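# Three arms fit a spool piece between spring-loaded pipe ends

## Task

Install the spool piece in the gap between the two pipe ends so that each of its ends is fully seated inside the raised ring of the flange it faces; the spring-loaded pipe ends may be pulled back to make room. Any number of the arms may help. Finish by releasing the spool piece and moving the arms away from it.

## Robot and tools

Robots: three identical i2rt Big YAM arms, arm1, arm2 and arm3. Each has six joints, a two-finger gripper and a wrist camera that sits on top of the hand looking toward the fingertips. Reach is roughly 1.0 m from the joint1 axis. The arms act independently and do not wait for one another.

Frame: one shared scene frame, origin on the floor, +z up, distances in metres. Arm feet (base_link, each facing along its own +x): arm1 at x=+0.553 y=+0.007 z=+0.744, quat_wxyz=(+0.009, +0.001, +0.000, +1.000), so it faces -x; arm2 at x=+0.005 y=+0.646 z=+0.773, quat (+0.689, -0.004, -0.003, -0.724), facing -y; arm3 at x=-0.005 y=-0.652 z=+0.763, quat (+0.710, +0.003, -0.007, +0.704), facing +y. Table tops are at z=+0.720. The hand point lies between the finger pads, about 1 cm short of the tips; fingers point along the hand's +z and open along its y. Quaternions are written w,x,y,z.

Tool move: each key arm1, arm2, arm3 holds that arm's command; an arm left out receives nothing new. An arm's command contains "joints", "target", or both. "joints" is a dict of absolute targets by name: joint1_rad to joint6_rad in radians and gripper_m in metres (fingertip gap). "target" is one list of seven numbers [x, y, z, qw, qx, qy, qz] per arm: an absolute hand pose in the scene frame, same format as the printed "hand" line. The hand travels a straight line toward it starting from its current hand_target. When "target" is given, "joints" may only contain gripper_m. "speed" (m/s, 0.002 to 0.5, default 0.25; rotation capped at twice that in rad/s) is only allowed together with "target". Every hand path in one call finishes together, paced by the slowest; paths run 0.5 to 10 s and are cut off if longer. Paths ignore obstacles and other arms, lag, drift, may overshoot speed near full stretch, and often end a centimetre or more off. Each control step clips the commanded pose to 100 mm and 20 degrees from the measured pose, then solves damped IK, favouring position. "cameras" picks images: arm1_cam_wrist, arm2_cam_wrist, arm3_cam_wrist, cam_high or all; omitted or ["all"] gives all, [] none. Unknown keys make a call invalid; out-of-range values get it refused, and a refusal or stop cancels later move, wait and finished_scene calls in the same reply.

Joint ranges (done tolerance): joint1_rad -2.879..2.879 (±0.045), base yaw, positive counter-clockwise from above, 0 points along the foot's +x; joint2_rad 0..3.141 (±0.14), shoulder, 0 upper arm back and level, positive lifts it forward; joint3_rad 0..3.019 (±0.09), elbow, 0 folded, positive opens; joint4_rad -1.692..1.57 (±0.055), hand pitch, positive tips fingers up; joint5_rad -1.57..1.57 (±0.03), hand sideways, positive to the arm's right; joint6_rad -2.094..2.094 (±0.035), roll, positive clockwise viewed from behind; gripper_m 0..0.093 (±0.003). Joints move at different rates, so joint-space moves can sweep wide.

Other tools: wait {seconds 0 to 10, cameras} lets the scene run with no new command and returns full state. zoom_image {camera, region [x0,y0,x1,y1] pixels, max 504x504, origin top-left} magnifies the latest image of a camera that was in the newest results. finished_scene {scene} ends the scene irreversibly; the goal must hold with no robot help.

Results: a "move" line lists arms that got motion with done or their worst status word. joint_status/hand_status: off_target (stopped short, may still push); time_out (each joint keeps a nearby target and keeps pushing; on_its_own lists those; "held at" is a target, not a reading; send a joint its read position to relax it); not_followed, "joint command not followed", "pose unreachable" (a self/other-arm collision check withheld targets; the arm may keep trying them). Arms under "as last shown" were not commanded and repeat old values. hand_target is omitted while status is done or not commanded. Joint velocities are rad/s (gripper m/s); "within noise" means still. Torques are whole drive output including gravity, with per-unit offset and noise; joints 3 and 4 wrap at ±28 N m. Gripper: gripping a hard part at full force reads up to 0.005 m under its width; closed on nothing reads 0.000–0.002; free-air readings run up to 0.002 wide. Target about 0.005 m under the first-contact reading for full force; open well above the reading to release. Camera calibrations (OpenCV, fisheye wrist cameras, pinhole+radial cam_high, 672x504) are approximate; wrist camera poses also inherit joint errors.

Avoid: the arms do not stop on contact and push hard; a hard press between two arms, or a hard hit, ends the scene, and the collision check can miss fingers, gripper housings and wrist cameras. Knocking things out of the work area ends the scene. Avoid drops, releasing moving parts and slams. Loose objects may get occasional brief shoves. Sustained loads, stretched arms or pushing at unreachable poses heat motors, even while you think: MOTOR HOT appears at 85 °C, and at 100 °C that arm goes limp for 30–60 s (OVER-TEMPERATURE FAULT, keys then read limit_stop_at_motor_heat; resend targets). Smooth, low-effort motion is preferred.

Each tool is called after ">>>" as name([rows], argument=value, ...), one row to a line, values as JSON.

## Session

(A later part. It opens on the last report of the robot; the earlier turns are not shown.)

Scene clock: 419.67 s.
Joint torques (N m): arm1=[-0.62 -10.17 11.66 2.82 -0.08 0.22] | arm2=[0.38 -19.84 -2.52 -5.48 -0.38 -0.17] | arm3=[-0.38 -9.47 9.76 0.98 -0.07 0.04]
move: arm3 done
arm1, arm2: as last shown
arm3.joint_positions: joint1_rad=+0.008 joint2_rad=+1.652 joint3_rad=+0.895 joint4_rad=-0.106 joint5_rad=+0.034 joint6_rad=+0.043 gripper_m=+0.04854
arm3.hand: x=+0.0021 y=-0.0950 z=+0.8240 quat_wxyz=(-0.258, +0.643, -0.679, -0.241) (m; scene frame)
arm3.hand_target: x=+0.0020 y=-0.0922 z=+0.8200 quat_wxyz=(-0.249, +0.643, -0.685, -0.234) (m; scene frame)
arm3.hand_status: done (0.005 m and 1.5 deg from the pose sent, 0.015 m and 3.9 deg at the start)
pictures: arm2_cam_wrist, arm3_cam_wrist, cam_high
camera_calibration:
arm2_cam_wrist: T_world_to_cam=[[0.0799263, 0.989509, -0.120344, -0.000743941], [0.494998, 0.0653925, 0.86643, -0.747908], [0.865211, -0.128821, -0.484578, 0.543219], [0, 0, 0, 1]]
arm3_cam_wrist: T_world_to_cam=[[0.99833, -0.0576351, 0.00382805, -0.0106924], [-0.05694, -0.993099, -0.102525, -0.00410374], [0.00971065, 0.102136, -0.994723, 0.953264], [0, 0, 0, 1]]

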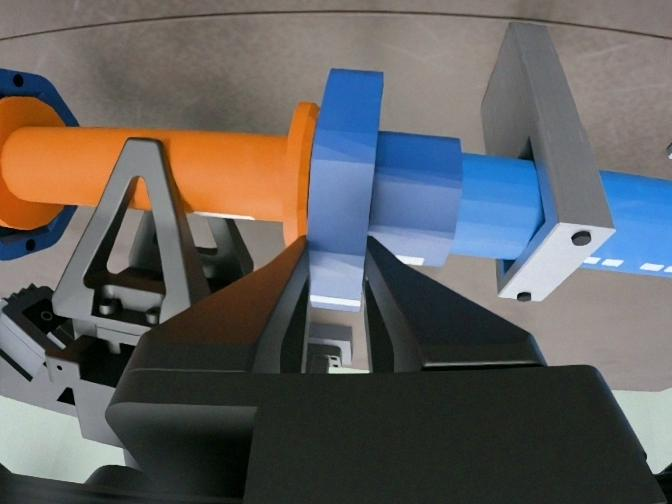

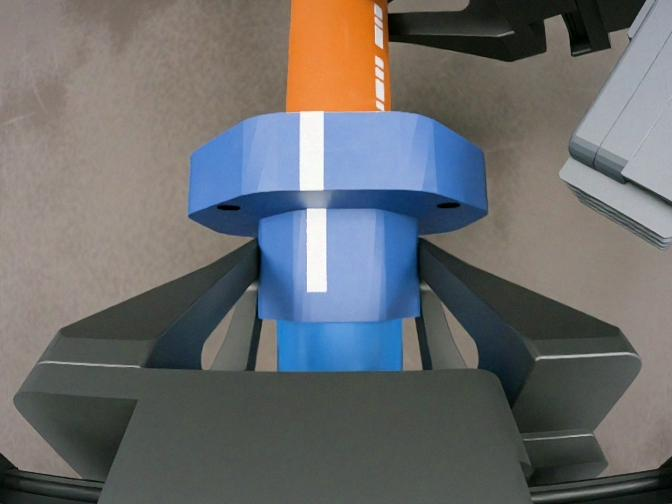

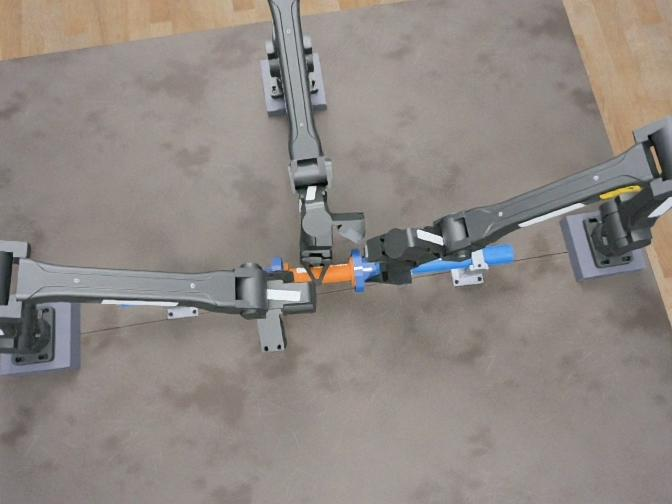

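>>> move(arm1={"target":[-0.0165,0.018,0.859,-0.345,0.663,0.589,-0.306],"speed":0.05}, cameras=["cam_high","arm3_cam_wrist","arm2_cam_wrist"])

>>> zoom_image(camera="cam_high", region=[250, 200, 380, 320])

>>> zoom_image(camera="arm2_cam_wrist", region=[0, 50, 400, 330])

Scene clock: 426.17 s.
Joint torques (N m): arm1=[1.03 -10.23 11.6 2.71 -0.14 0.33] | arm2=[0.38 -19.84 -2.51 -5.46 -0.37 -0.17] | arm3=[-1.03 -8.94 9.91 0.96 -0.08 0.1]
move: arm1 off_target
arm1.joint_positions: joint1_rad=+0.013 joint2_rad=+1.556 joint3_rad=+0.761 joint4_rad=+0.089 joint5_rad=+0.112 joint6_rad=-1.509 gripper_m=+0.03561
arm1.hand: x=+0.0152 y=+0.0302 z=+0.8244 quat_wxyz=(-0.325, +0.678, +0.601, -0.270) (m; scene frame)
arm1.hand_target: x=-0.0132 y=+0.0178 z=+0.8602 quat_wxyz=(-0.345, +0.663, +0.589, -0.306) (m; scene frame)
arm1.hand_status: off_target (0.048 m and 5.2 deg from the pose sent, 0.050 m and 5.2 deg at the start)
arm2, arm3: as last shown
pictures: arm2_cam_wrist, arm3_cam_wrist, cam_high
camera_calibration:
arm2_cam_wrist: T_world_to_cam=[[0.0799263, 0.989509, -0.120344, -0.000743941], [0.494998, 0.0653925, 0.86643, -0.747908], [0.865211, -0.128821, -0.484578, 0.543219], [0, 0, 0, 1]]
arm3_cam_wrist: T_world_to_cam=[[0.99833, -0.0576351, 0.00382805, -0.0106924], [-0.05694, -0.993099, -0.102525, -0.00410374], [0.00971065, 0.102136, -0.994723, 0.953264], [0, 0, 0, 1]]

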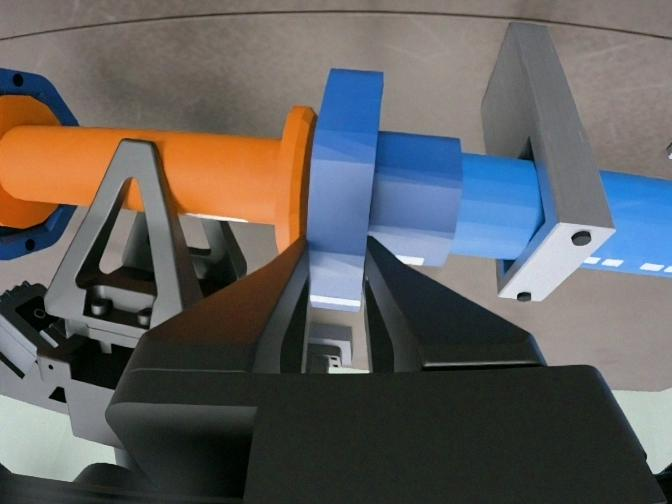

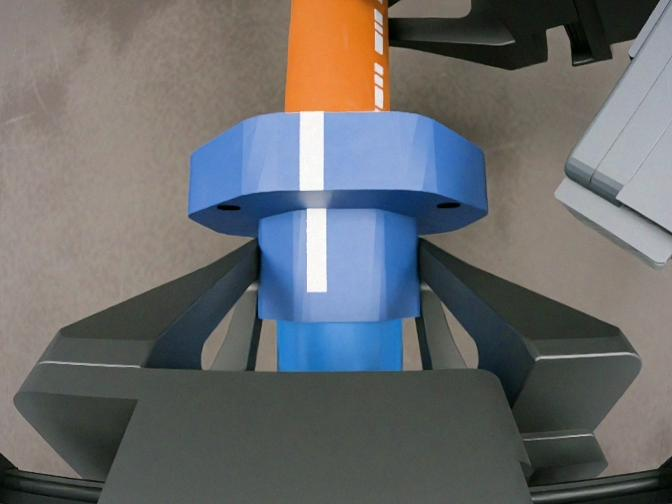

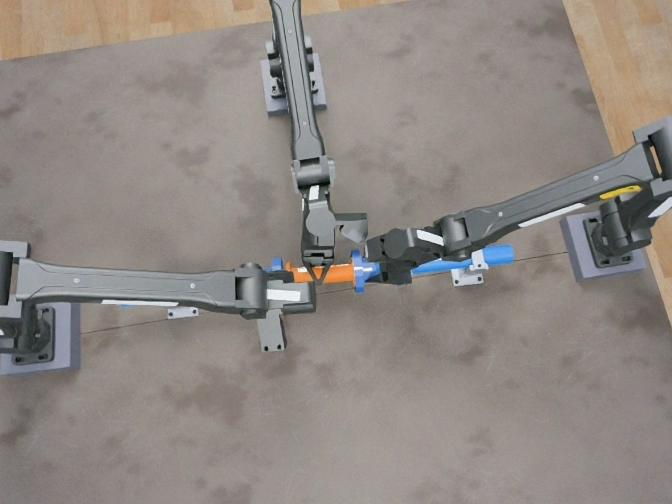

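Scaled by 3.877 from the camera's 672x504 image, which has a finer 960x720 frame.

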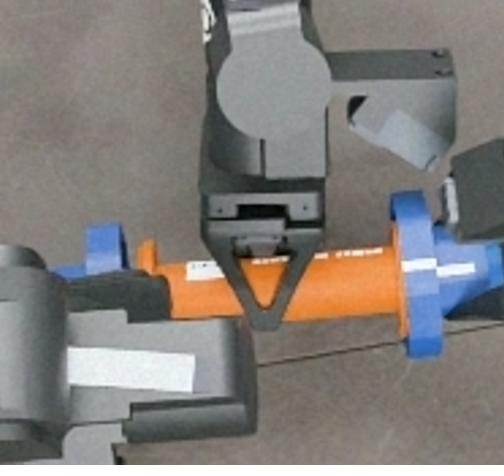

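Scaled by 1.260 from the camera's 672x504 image, which has a finer 960x720 frame.

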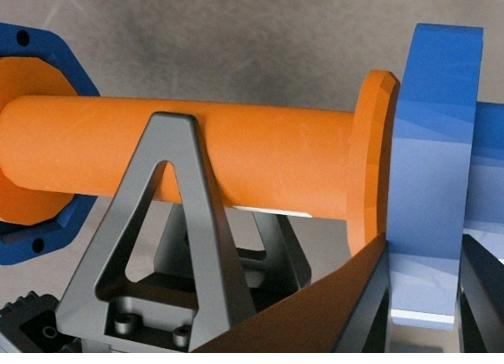

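>>> move(arm2={"target":[0.014,0.10,0.847,0.007,0.9755,-0.031,0.216],"speed":0.05}, cameras=["cam_high","arm2_cam_wrist"])

>>> zoom_image(camera="arm2_cam_wrist", region=[0, 50, 400, 330])

>>> zoom_image(camera="cam_high", region=[250, 200, 380, 320])

Scene clock: 432.70 s.
Joint torques (N m): arm1=[0.73 -10.17 11.44 2.73 -0.17 0.43] | arm2=[1.85 -14.27 8.17 -1.57 -0.24 0.05] | arm3=[-0.85 -9.11 9.74 0.76 -0.06 0.08]
move: arm2 off_target
arm1.joint_positions: joint1_rad=+0.016 joint2_rad=+1.556 joint3_rad=+0.764 joint4_rad=+0.089 joint5_rad=+0.113 joint6_rad=-1.516 gripper_m=+0.03561
arm1.hand: x=+0.0142 y=+0.0287 z=+0.8255 quat_wxyz=(-0.327, +0.675, +0.604, -0.270) (m; scene frame)
arm2.joint_positions: joint1_rad=-0.077 joint2_rad=+1.876 joint3_rad=+1.434 joint4_rad=-1.087 joint5_rad=-0.435 joint6_rad=+1.516 gripper_m=+0.01739
arm2.hand: x=+0.0066 y=+0.0866 z=+0.8578 quat_wxyz=(-0.045, -0.976, +0.029, -0.212) (m; scene frame)
arm2.hand_target: x=+0.0138 y=+0.0998 z=+0.8476 quat_wxyz=(-0.008, -0.976, +0.031, -0.216) (m; scene frame)
arm2.hand_status: off_target (0.019 m and 4.4 deg from the pose sent, 0.013 m and 7.2 deg at the start)
arm3: as last shown
arm3.joint_positions: joint1_rad=+0.008 joint2_rad=+1.652 joint3_rad=+0.895 joint4_rad=-0.109 joint5_rad=+0.034 joint6_rad=+0.044 gripper_m=+0.04854
arm3.hand: x=+0.0021 y=-0.0954 z=+0.8235 quat_wxyz=(-0.257, +0.643, -0.680, -0.241) (m; scene frame)
pictures: arm2_cam_wrist, cam_high
camera_calibration:
arm2_cam_wrist: T_world_to_cam=[[0.0820245, 0.994014, -0.0721692, -0.0223942], [0.489452, 0.0229021, 0.87173, -0.747602], [0.868164, -0.106827, -0.484643, 0.54013], [0, 0, 0, 1]]

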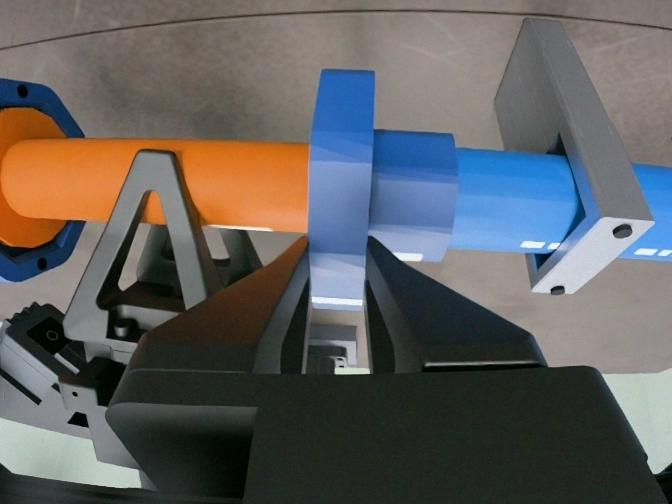

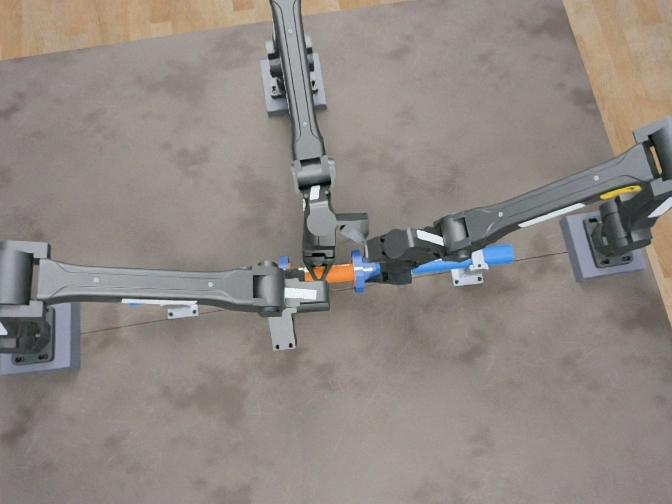

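Scaled by 1.260 from the camera's 672x504 image, which has a finer 960x720 frame.

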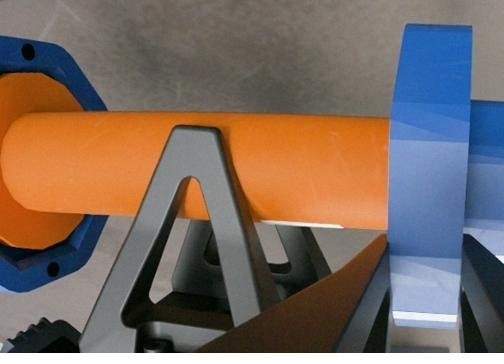

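Scaled by 3.877 from the camera's 672x504 image, which has a finer 960x720 frame.

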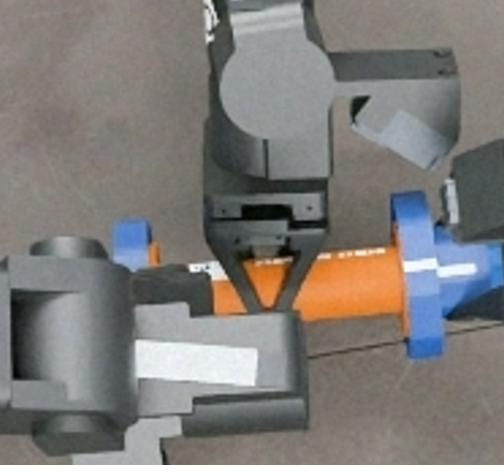

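>>> move(arm2={"target":[0.012,0.078,0.85,0.007,0.9755,-0.031,0.216],"speed":0.04}, arm3={"target":[0.002,-0.078,0.82,-0.249,0.643,-0.685,-0.234],"speed":0.04}, cameras=["cam_high","arm2_cam_wrist","arm3_cam_wrist"])

>>> zoom_image(camera="arm2_cam_wrist", region=[0, 50, 400, 330])

>>> zoom_image(camera="cam_high", region=[250, 200, 380, 320])

Scene clock: 440.40 s.
Joint torques (N m): arm1=[0.62 -10.29 11.33 2.71 -0.18 0.51] | arm2=[1.96 -13.63 10.48 -0.42 -0.24 0.07] | arm3=[-0.67 -7.06 12.11 1.52 -0.05 0.05]
move: arm2 off_target; arm3 off_target
arm1.joint_positions: joint1_rad=+0.017 joint2_rad=+1.556 joint3_rad=+0.765 joint4_rad=+0.089 joint5_rad=+0.113 joint6_rad=-1.524 gripper_m=+0.03561
arm1.hand: x=+0.0135 y=+0.0280 z=+0.8262 quat_wxyz=(-0.328, +0.672, +0.607, -0.269) (m; scene frame)
arm2.joint_positions: joint1_rad=-0.076 joint2_rad=+1.911 joint3_rad=+1.489 joint4_rad=-1.155 joint5_rad=-0.435 joint6_rad=+1.515 gripper_m=+0.01739
arm2.hand: x=+0.0065 y=+0.0828 z=+0.8579 quat_wxyz=(-0.022, -0.976, +0.034, -0.215) (m; scene frame)
arm2.hand_target: x=+0.0119 y=+0.0783 z=+0.8501 quat_wxyz=(-0.008, -0.976, +0.031, -0.216) (m; scene frame)
arm2.hand_status: off_target (0.011 m and 1.7 deg from the pose sent, 0.013 m and 4.4 deg at the start)
arm3.joint_positions: joint1_rad=+0.008 joint2_rad=+1.653 joint3_rad=+0.906 joint4_rad=-0.135 joint5_rad=+0.035 joint6_rad=+0.044 gripper_m=+0.04854
arm3.hand: x=+0.0021 y=-0.0953 z=+0.8240 quat_wxyz=(-0.252, +0.645, -0.682, -0.235) (m; scene frame)
arm3.hand_target: x=+0.0020 y=-0.0790 z=+0.8202 quat_wxyz=(-0.249, +0.643, -0.685, -0.234) (m; scene frame)
arm3.hand_status: off_target (0.018 m and 0.6 deg from the pose sent, 0.018 m and 1.3 deg at the start)
pictures: arm2_cam_wrist, arm3_cam_wrist, cam_high
camera_calibration:
arm2_cam_wrist: T_world_to_cam=[[0.0805411, 0.996455, -0.0243097, -0.0598627], [0.484218, -0.0177973, 0.874766, -0.7468], [0.871232, -0.0822259, -0.483935, 0.537166], [0, 0, 0, 1]]
arm3_cam_wrist: T_world_to_cam=[[0.998277, -0.0585009, 0.00463003, -0.0115182], [-0.0578995, -0.994721, -0.0847226, -0.0192218], [0.00956194, 0.0843085, -0.996394, 0.953045], [0, 0, 0, 1]]

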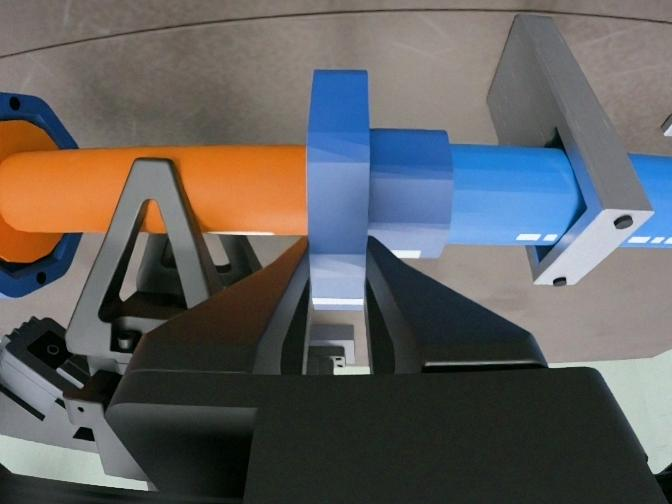

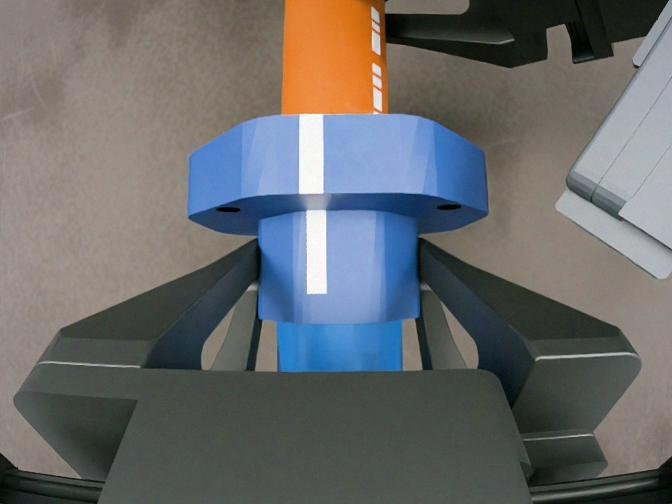

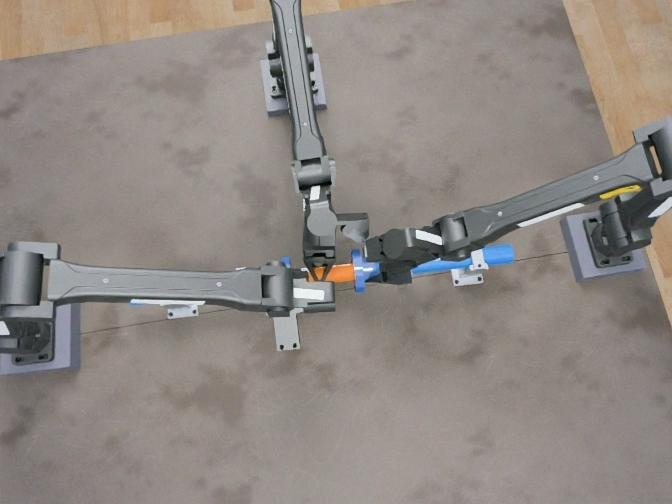

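Scaled by 1.260 from the camera's 672x504 image, which has a finer 960x720 frame.

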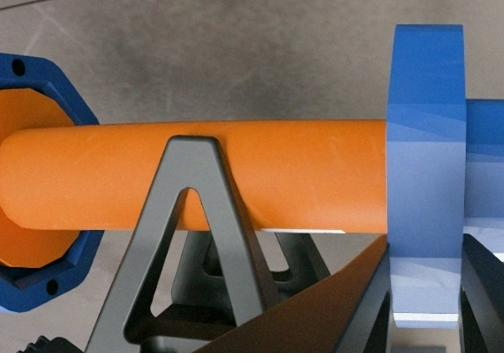

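Scaled by 3.877 from the camera's 672x504 image, which has a finer 960x720 frame.

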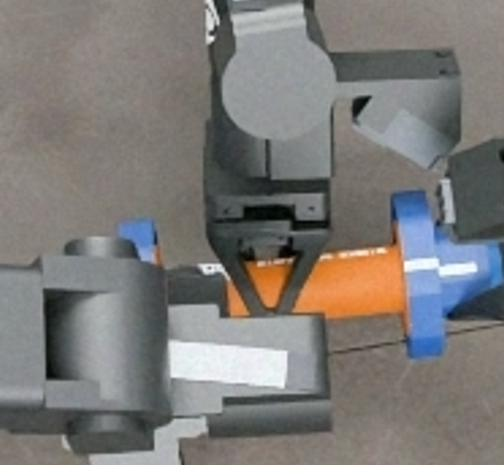

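>>> move(arm2={"joints":{"gripper_m":0.045}}, arm3={"joints":{"gripper_m":0.075}}, cameras=[])

>>> move(arm2={"target":[-0.02,0.092,0.95,0.007,0.9755,-0.031,0.216]}, arm3={"target":[0.002,-0.14,0.95,-0.249,0.643,-0.685,-0.234]})

>>> zoom_image(camera="arm2_cam_wrist", region=[0, 0, 400, 280])

>>> zoom_image(camera="cam_high", region=[250, 200, 380, 320])

Scene clock: 446.30 s.
Joint torques (N m): arm1=[0.15 -10.23 11.33 2.73 -0.17 0.53] | arm2=[1.96 -14.51 10.37 0.06 -0.23 0.08] | arm3=[-1.44 -8.7 11.29 1.51 -0.1 0.06]
move: arm2 done; arm3 done
arm1.joint_positions: joint1_rad=+0.023 joint2_rad=+1.556 joint3_rad=+0.765 joint4_rad=+0.089 joint5_rad=+0.113 joint6_rad=-1.526 gripper_m=+0.03561
arm1.hand: x=+0.0134 y=+0.0246 z=+0.8262 quat_wxyz=(-0.327, +0.669, +0.610, -0.270) (m; scene frame)
arm2.joint_positions: joint1_rad=-0.076 joint2_rad=+1.922 joint3_rad=+1.489 joint4_rad=-1.170 joint5_rad=-0.436 joint6_rad=+1.515 gripper_m=+0.04489
arm2.joint_status: all done
arm2.hand: x=+0.0071 y=+0.0868 z=+0.8520 quat_wxyz=(-0.009, -0.976, +0.036, -0.216) (m; scene frame)
arm3.joint_positions: joint1_rad=+0.008 joint2_rad=+1.674 joint3_rad=+0.915 joint4_rad=-0.141 joint5_rad=+0.035 joint6_rad=+0.041 gripper_m=+0.07490
arm3.joint_status: all done
arm3.hand: x=+0.0022 y=-0.0940 z=+0.8158 quat_wxyz=(-0.247, +0.648, -0.683, -0.229) (m; scene frame)
pictures: none

Scene clock: 447.93 s.
Joint torques (N m): arm1=[0.15 -10.17 11.33 2.71 -0.19 0.53] | arm2=[0.67 -14.86 11.77 -0.02 -0.2 -0.01] | arm3=[-0.5 -8.06 13.27 1.37 -0.12 0.1]
move: arm2 off_target; arm3 off_target
arm1.joint_positions: joint1_rad=+0.023 joint2_rad=+1.556 joint3_rad=+0.765 joint4_rad=+0.089 joint5_rad=+0.114 joint6_rad=-1.526 gripper_m=+0.03561
arm1.hand: x=+0.0134 y=+0.0248 z=+0.8262 quat_wxyz=(-0.328, +0.669, +0.610, -0.270) (m; scene frame)
arm2.joint_positions: joint1_rad=-0.118 joint2_rad=+1.838 joint3_rad=+1.608 joint4_rad=-1.425 joint5_rad=-0.433 joint6_rad=+1.458 gripper_m=+0.04498
arm2.hand: x=-0.0143 y=+0.1032 z=+0.9405 quat_wxyz=(+0.006, -0.975, +0.035, -0.218) (m; scene frame)
arm2.hand_target: x=-0.0200 y=+0.0925 z=+0.9500 quat_wxyz=(-0.007, -0.976, +0.031, -0.216) (m; scene frame)
arm2.hand_status: off_target (0.016 m and 1.5 deg from the pose sent, 0.102 m and 0.7 deg at the start)
arm3.joint_positions: joint1_rad=+0.008 joint2_rad=+1.348 joint3_rad=+0.919 joint4_rad=-0.493 joint5_rad=+0.035 joint6_rad=+0.041 gripper_m=+0.07495
arm3.hand: x=+0.0013 y=-0.1539 z=+0.9300 quat_wxyz=(-0.239, +0.651, -0.686, -0.221) (m; scene frame)
arm3.hand_target: x=+0.0021 y=-0.1408 z=+0.9502 quat_wxyz=(-0.249, +0.643, -0.685, -0.234) (m; scene frame)
arm3.hand_status: off_target (0.024 m and 2.1 deg from the pose sent, 0.142 m and 0.9 deg at the start)
pictures: arm1_cam_wrist, arm2_cam_wrist, arm3_cam_wrist, cam_high
camera_calibration:
arm1_cam_wrist: T_world_to_cam=[[-0.644154, 0.0434606, 0.763661, -0.621812], [0.528476, 0.747059, 0.403257, -0.353591], [-0.552974, 0.663336, -0.504188, 0.532472], [0, 0, 0, 1]]
arm2_cam_wrist: T_world_to_cam=[[0.0716286, 0.996982, 0.0299495, -0.127718], [0.477322, -0.0606277, 0.876634, -0.806072], [0.875804, -0.0484965, -0.480224, 0.590032], [0, 0, 0, 1]]
arm3_cam_wrist: T_world_to_cam=[[0.99837, -0.0564289, 0.00859955, -0.0180333], [-0.0559981, -0.997459, -0.0440438, -0.106912], [0.011063, 0.0434904, -0.998993, 1.0597], [0, 0, 0, 1]]

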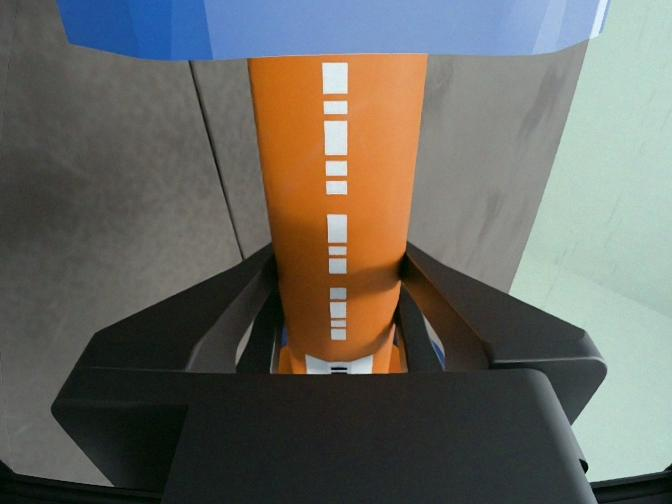

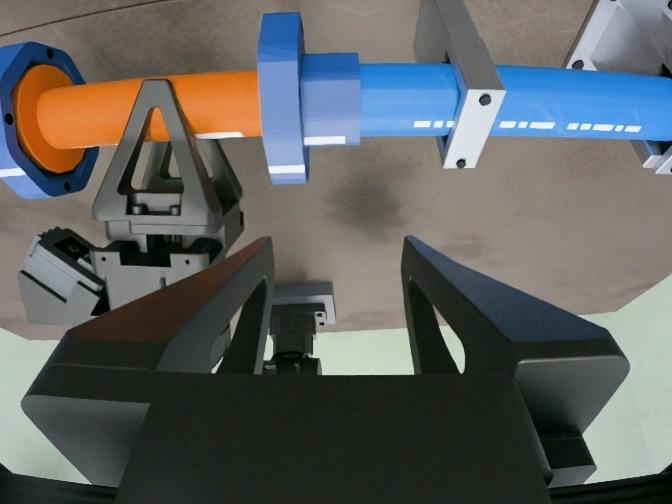

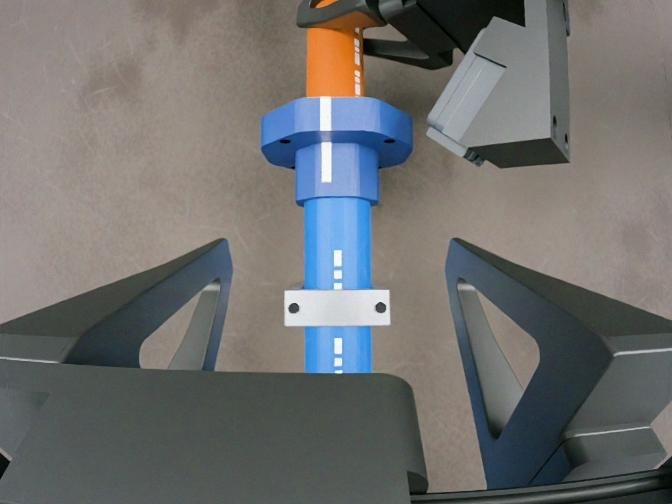

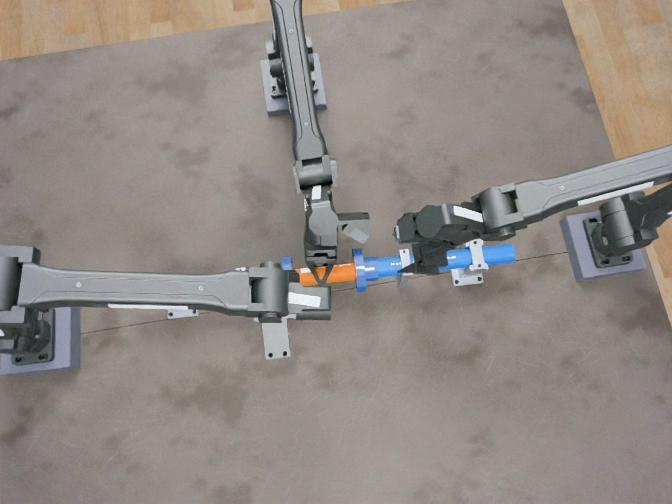

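Scaled by 1.260 from the camera's 672x504 image, which has a finer 960x720 frame.

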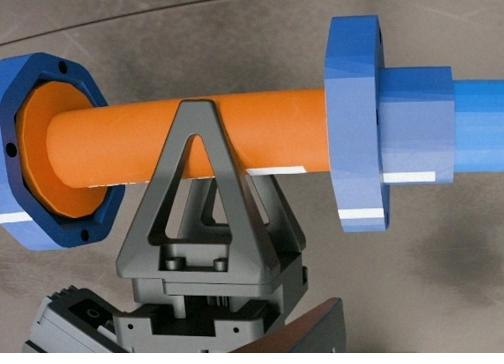

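Scaled by 3.877 from the camera's 672x504 image, which has a finer 960x720 frame.

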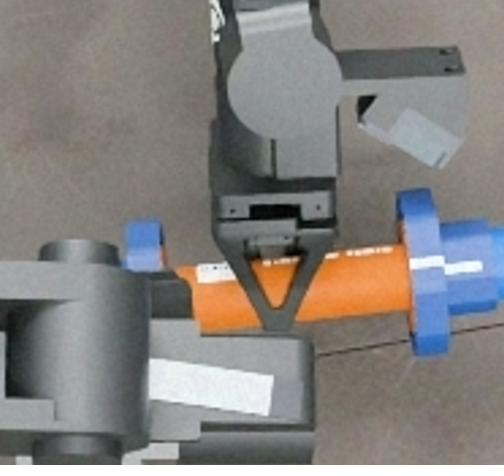

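>>> move(arm1={"joints":{"gripper_m":0.07}}, cameras=[])

>>> move(arm1={"target":[0.12,0.02,0.97,-0.328,0.669,0.610,-0.270],"speed":0.2}, arm2={"target":[-0.02,0.26,0.98,0.007,0.9755,-0.031,0.216]})

>>> zoom_image(camera="arm1_cam_wrist", region=[100, 0, 600, 350])

>>> zoom_image(camera="cam_high", region=[250, 200, 380, 320])

Scene clock: 454.70 s.
Joint torques (N m): arm1=[-0.15 -10.34 10.37 2.65 -0.08 0.32] | arm2=[0.73 -14.97 11.75 -0.01 -0.19 -0.01] | arm3=[-0.85 -7.77 13.27 1.59 -0.15 0.08]
move: arm1 done
arm1.joint_positions: joint1_rad=+0.026 joint2_rad=+1.556 joint3_rad=+0.779 joint4_rad=+0.091 joint5_rad=+0.111 joint6_rad=-1.508 gripper_m=+0.06987
arm1.joint_status: all done
arm1.hand: x=+0.0071 y=+0.0225 z=+0.8329 quat_wxyz=(-0.329, +0.672, +0.602, -0.280) (m; scene frame)
arm2, arm3: as last shown
pictures: none

Scene clock: 456.37 s.
Joint torques (N m): arm1=[-0.03 -4.95 10.07 1.48 0.09 0.08] | arm2=[0.26 -10.11 7.65 -0.02 -0.07 -0.02] | arm3=[-0.38 -7.94 13.26 1.55 -0.1 0.05]
move: arm1 done; arm2 done
arm1.joint_positions: joint1_rad=+0.032 joint2_rad=+1.016 joint3_rad=+0.723 joint4_rad=-0.413 joint5_rad=+0.124 joint6_rad=-1.508 gripper_m=+0.06996
arm1.hand: x=+0.1214 y=+0.0231 z=+0.9643 quat_wxyz=(-0.326, +0.674, +0.606, -0.269) (m; scene frame)
arm1.hand_target: x=+0.1201 y=+0.0200 z=+0.9699 quat_wxyz=(-0.328, +0.669, +0.610, -0.270) (m; scene frame)
arm1.hand_status: done (0.007 m and 0.8 deg from the pose sent, 0.178 m and 1.4 deg at the start)
arm2.joint_positions: joint1_rad=-0.186 joint2_rad=+1.426 joint3_rad=+1.207 joint4_rad=-1.438 joint5_rad=-0.430 joint6_rad=+1.378 gripper_m=+0.04498
arm2.hand: x=-0.0159 y=+0.2547 z=+0.9804 quat_wxyz=(-0.010, -0.976, +0.029, -0.217) (m; scene frame)
arm2.hand_target: x=-0.0200 y=+0.2599 z=+0.9800 quat_wxyz=(-0.007, -0.976, +0.031, -0.216) (m; scene frame)
arm2.hand_status: done (0.007 m and 0.4 deg from the pose sent, 0.162 m and 1.5 deg at the start)
arm3: as last shown
pictures: arm1_cam_wrist, arm2_cam_wrist, arm3_cam_wrist, cam_high
camera_calibration:
arm1_cam_wrist: T_world_to_cam=[[-0.645814, 0.0556773, 0.761462, -0.655583], [0.53512, 0.744387, 0.399419, -0.46224], [-0.544584, 0.665424, -0.510529, 0.668004], [0, 0, 0, 1]]
arm2_cam_wrist: T_world_to_cam=[[0.0668129, 0.997763, -0.00217393, -0.248601], [0.480506, -0.0302663, 0.876469, -0.838594], [0.874443, -0.059604, -0.481453, 0.621975], [0, 0, 0, 1]]
arm3_cam_wrist: T_world_to_cam=[[0.99837, -0.0564289, 0.00859955, -0.0180333], [-0.0559981, -0.997459, -0.0440438, -0.106912], [0.011063, 0.0434904, -0.998993, 1.0597], [0, 0, 0, 1]]

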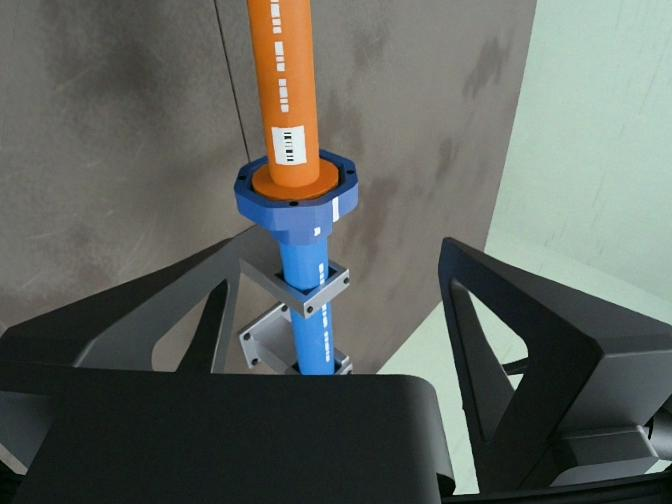

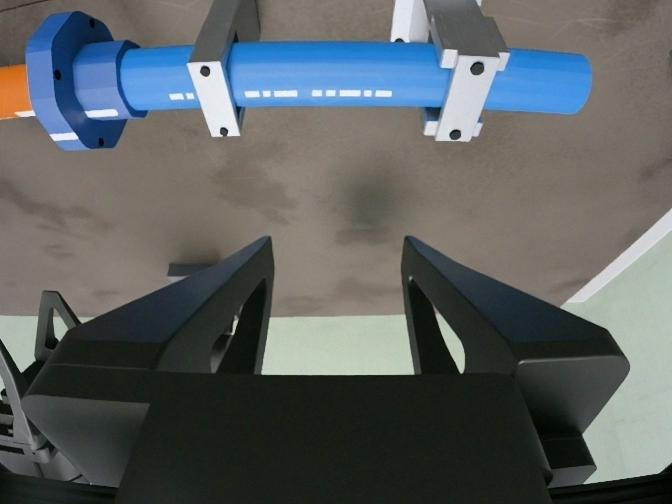

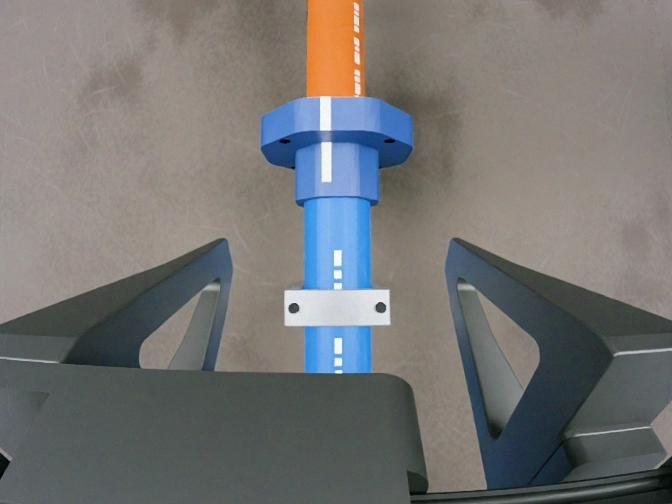

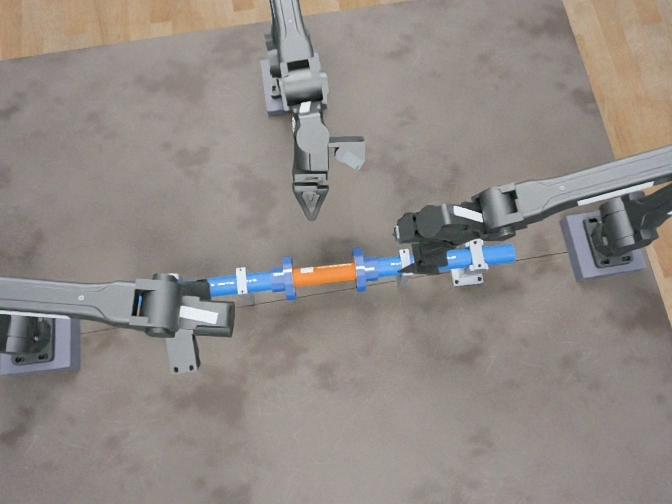

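Scaled by 1.008 from the camera's 672x504 image, which has a finer 960x720 frame.

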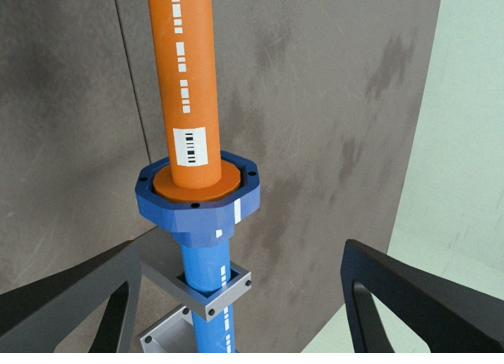

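Scaled by 3.877 from the camera's 672x504 image, which has a finer 960x720 frame.

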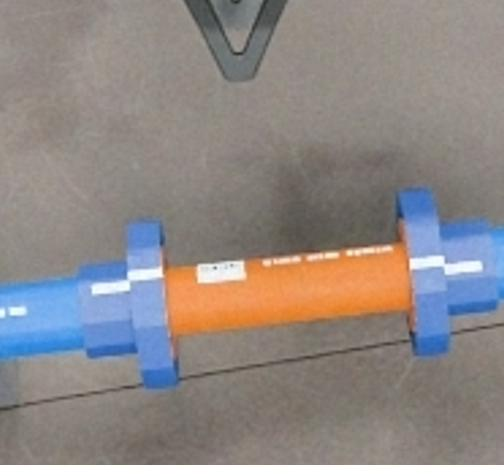

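>>> finished_scene(scene=1)

The scene is finished: the task was done.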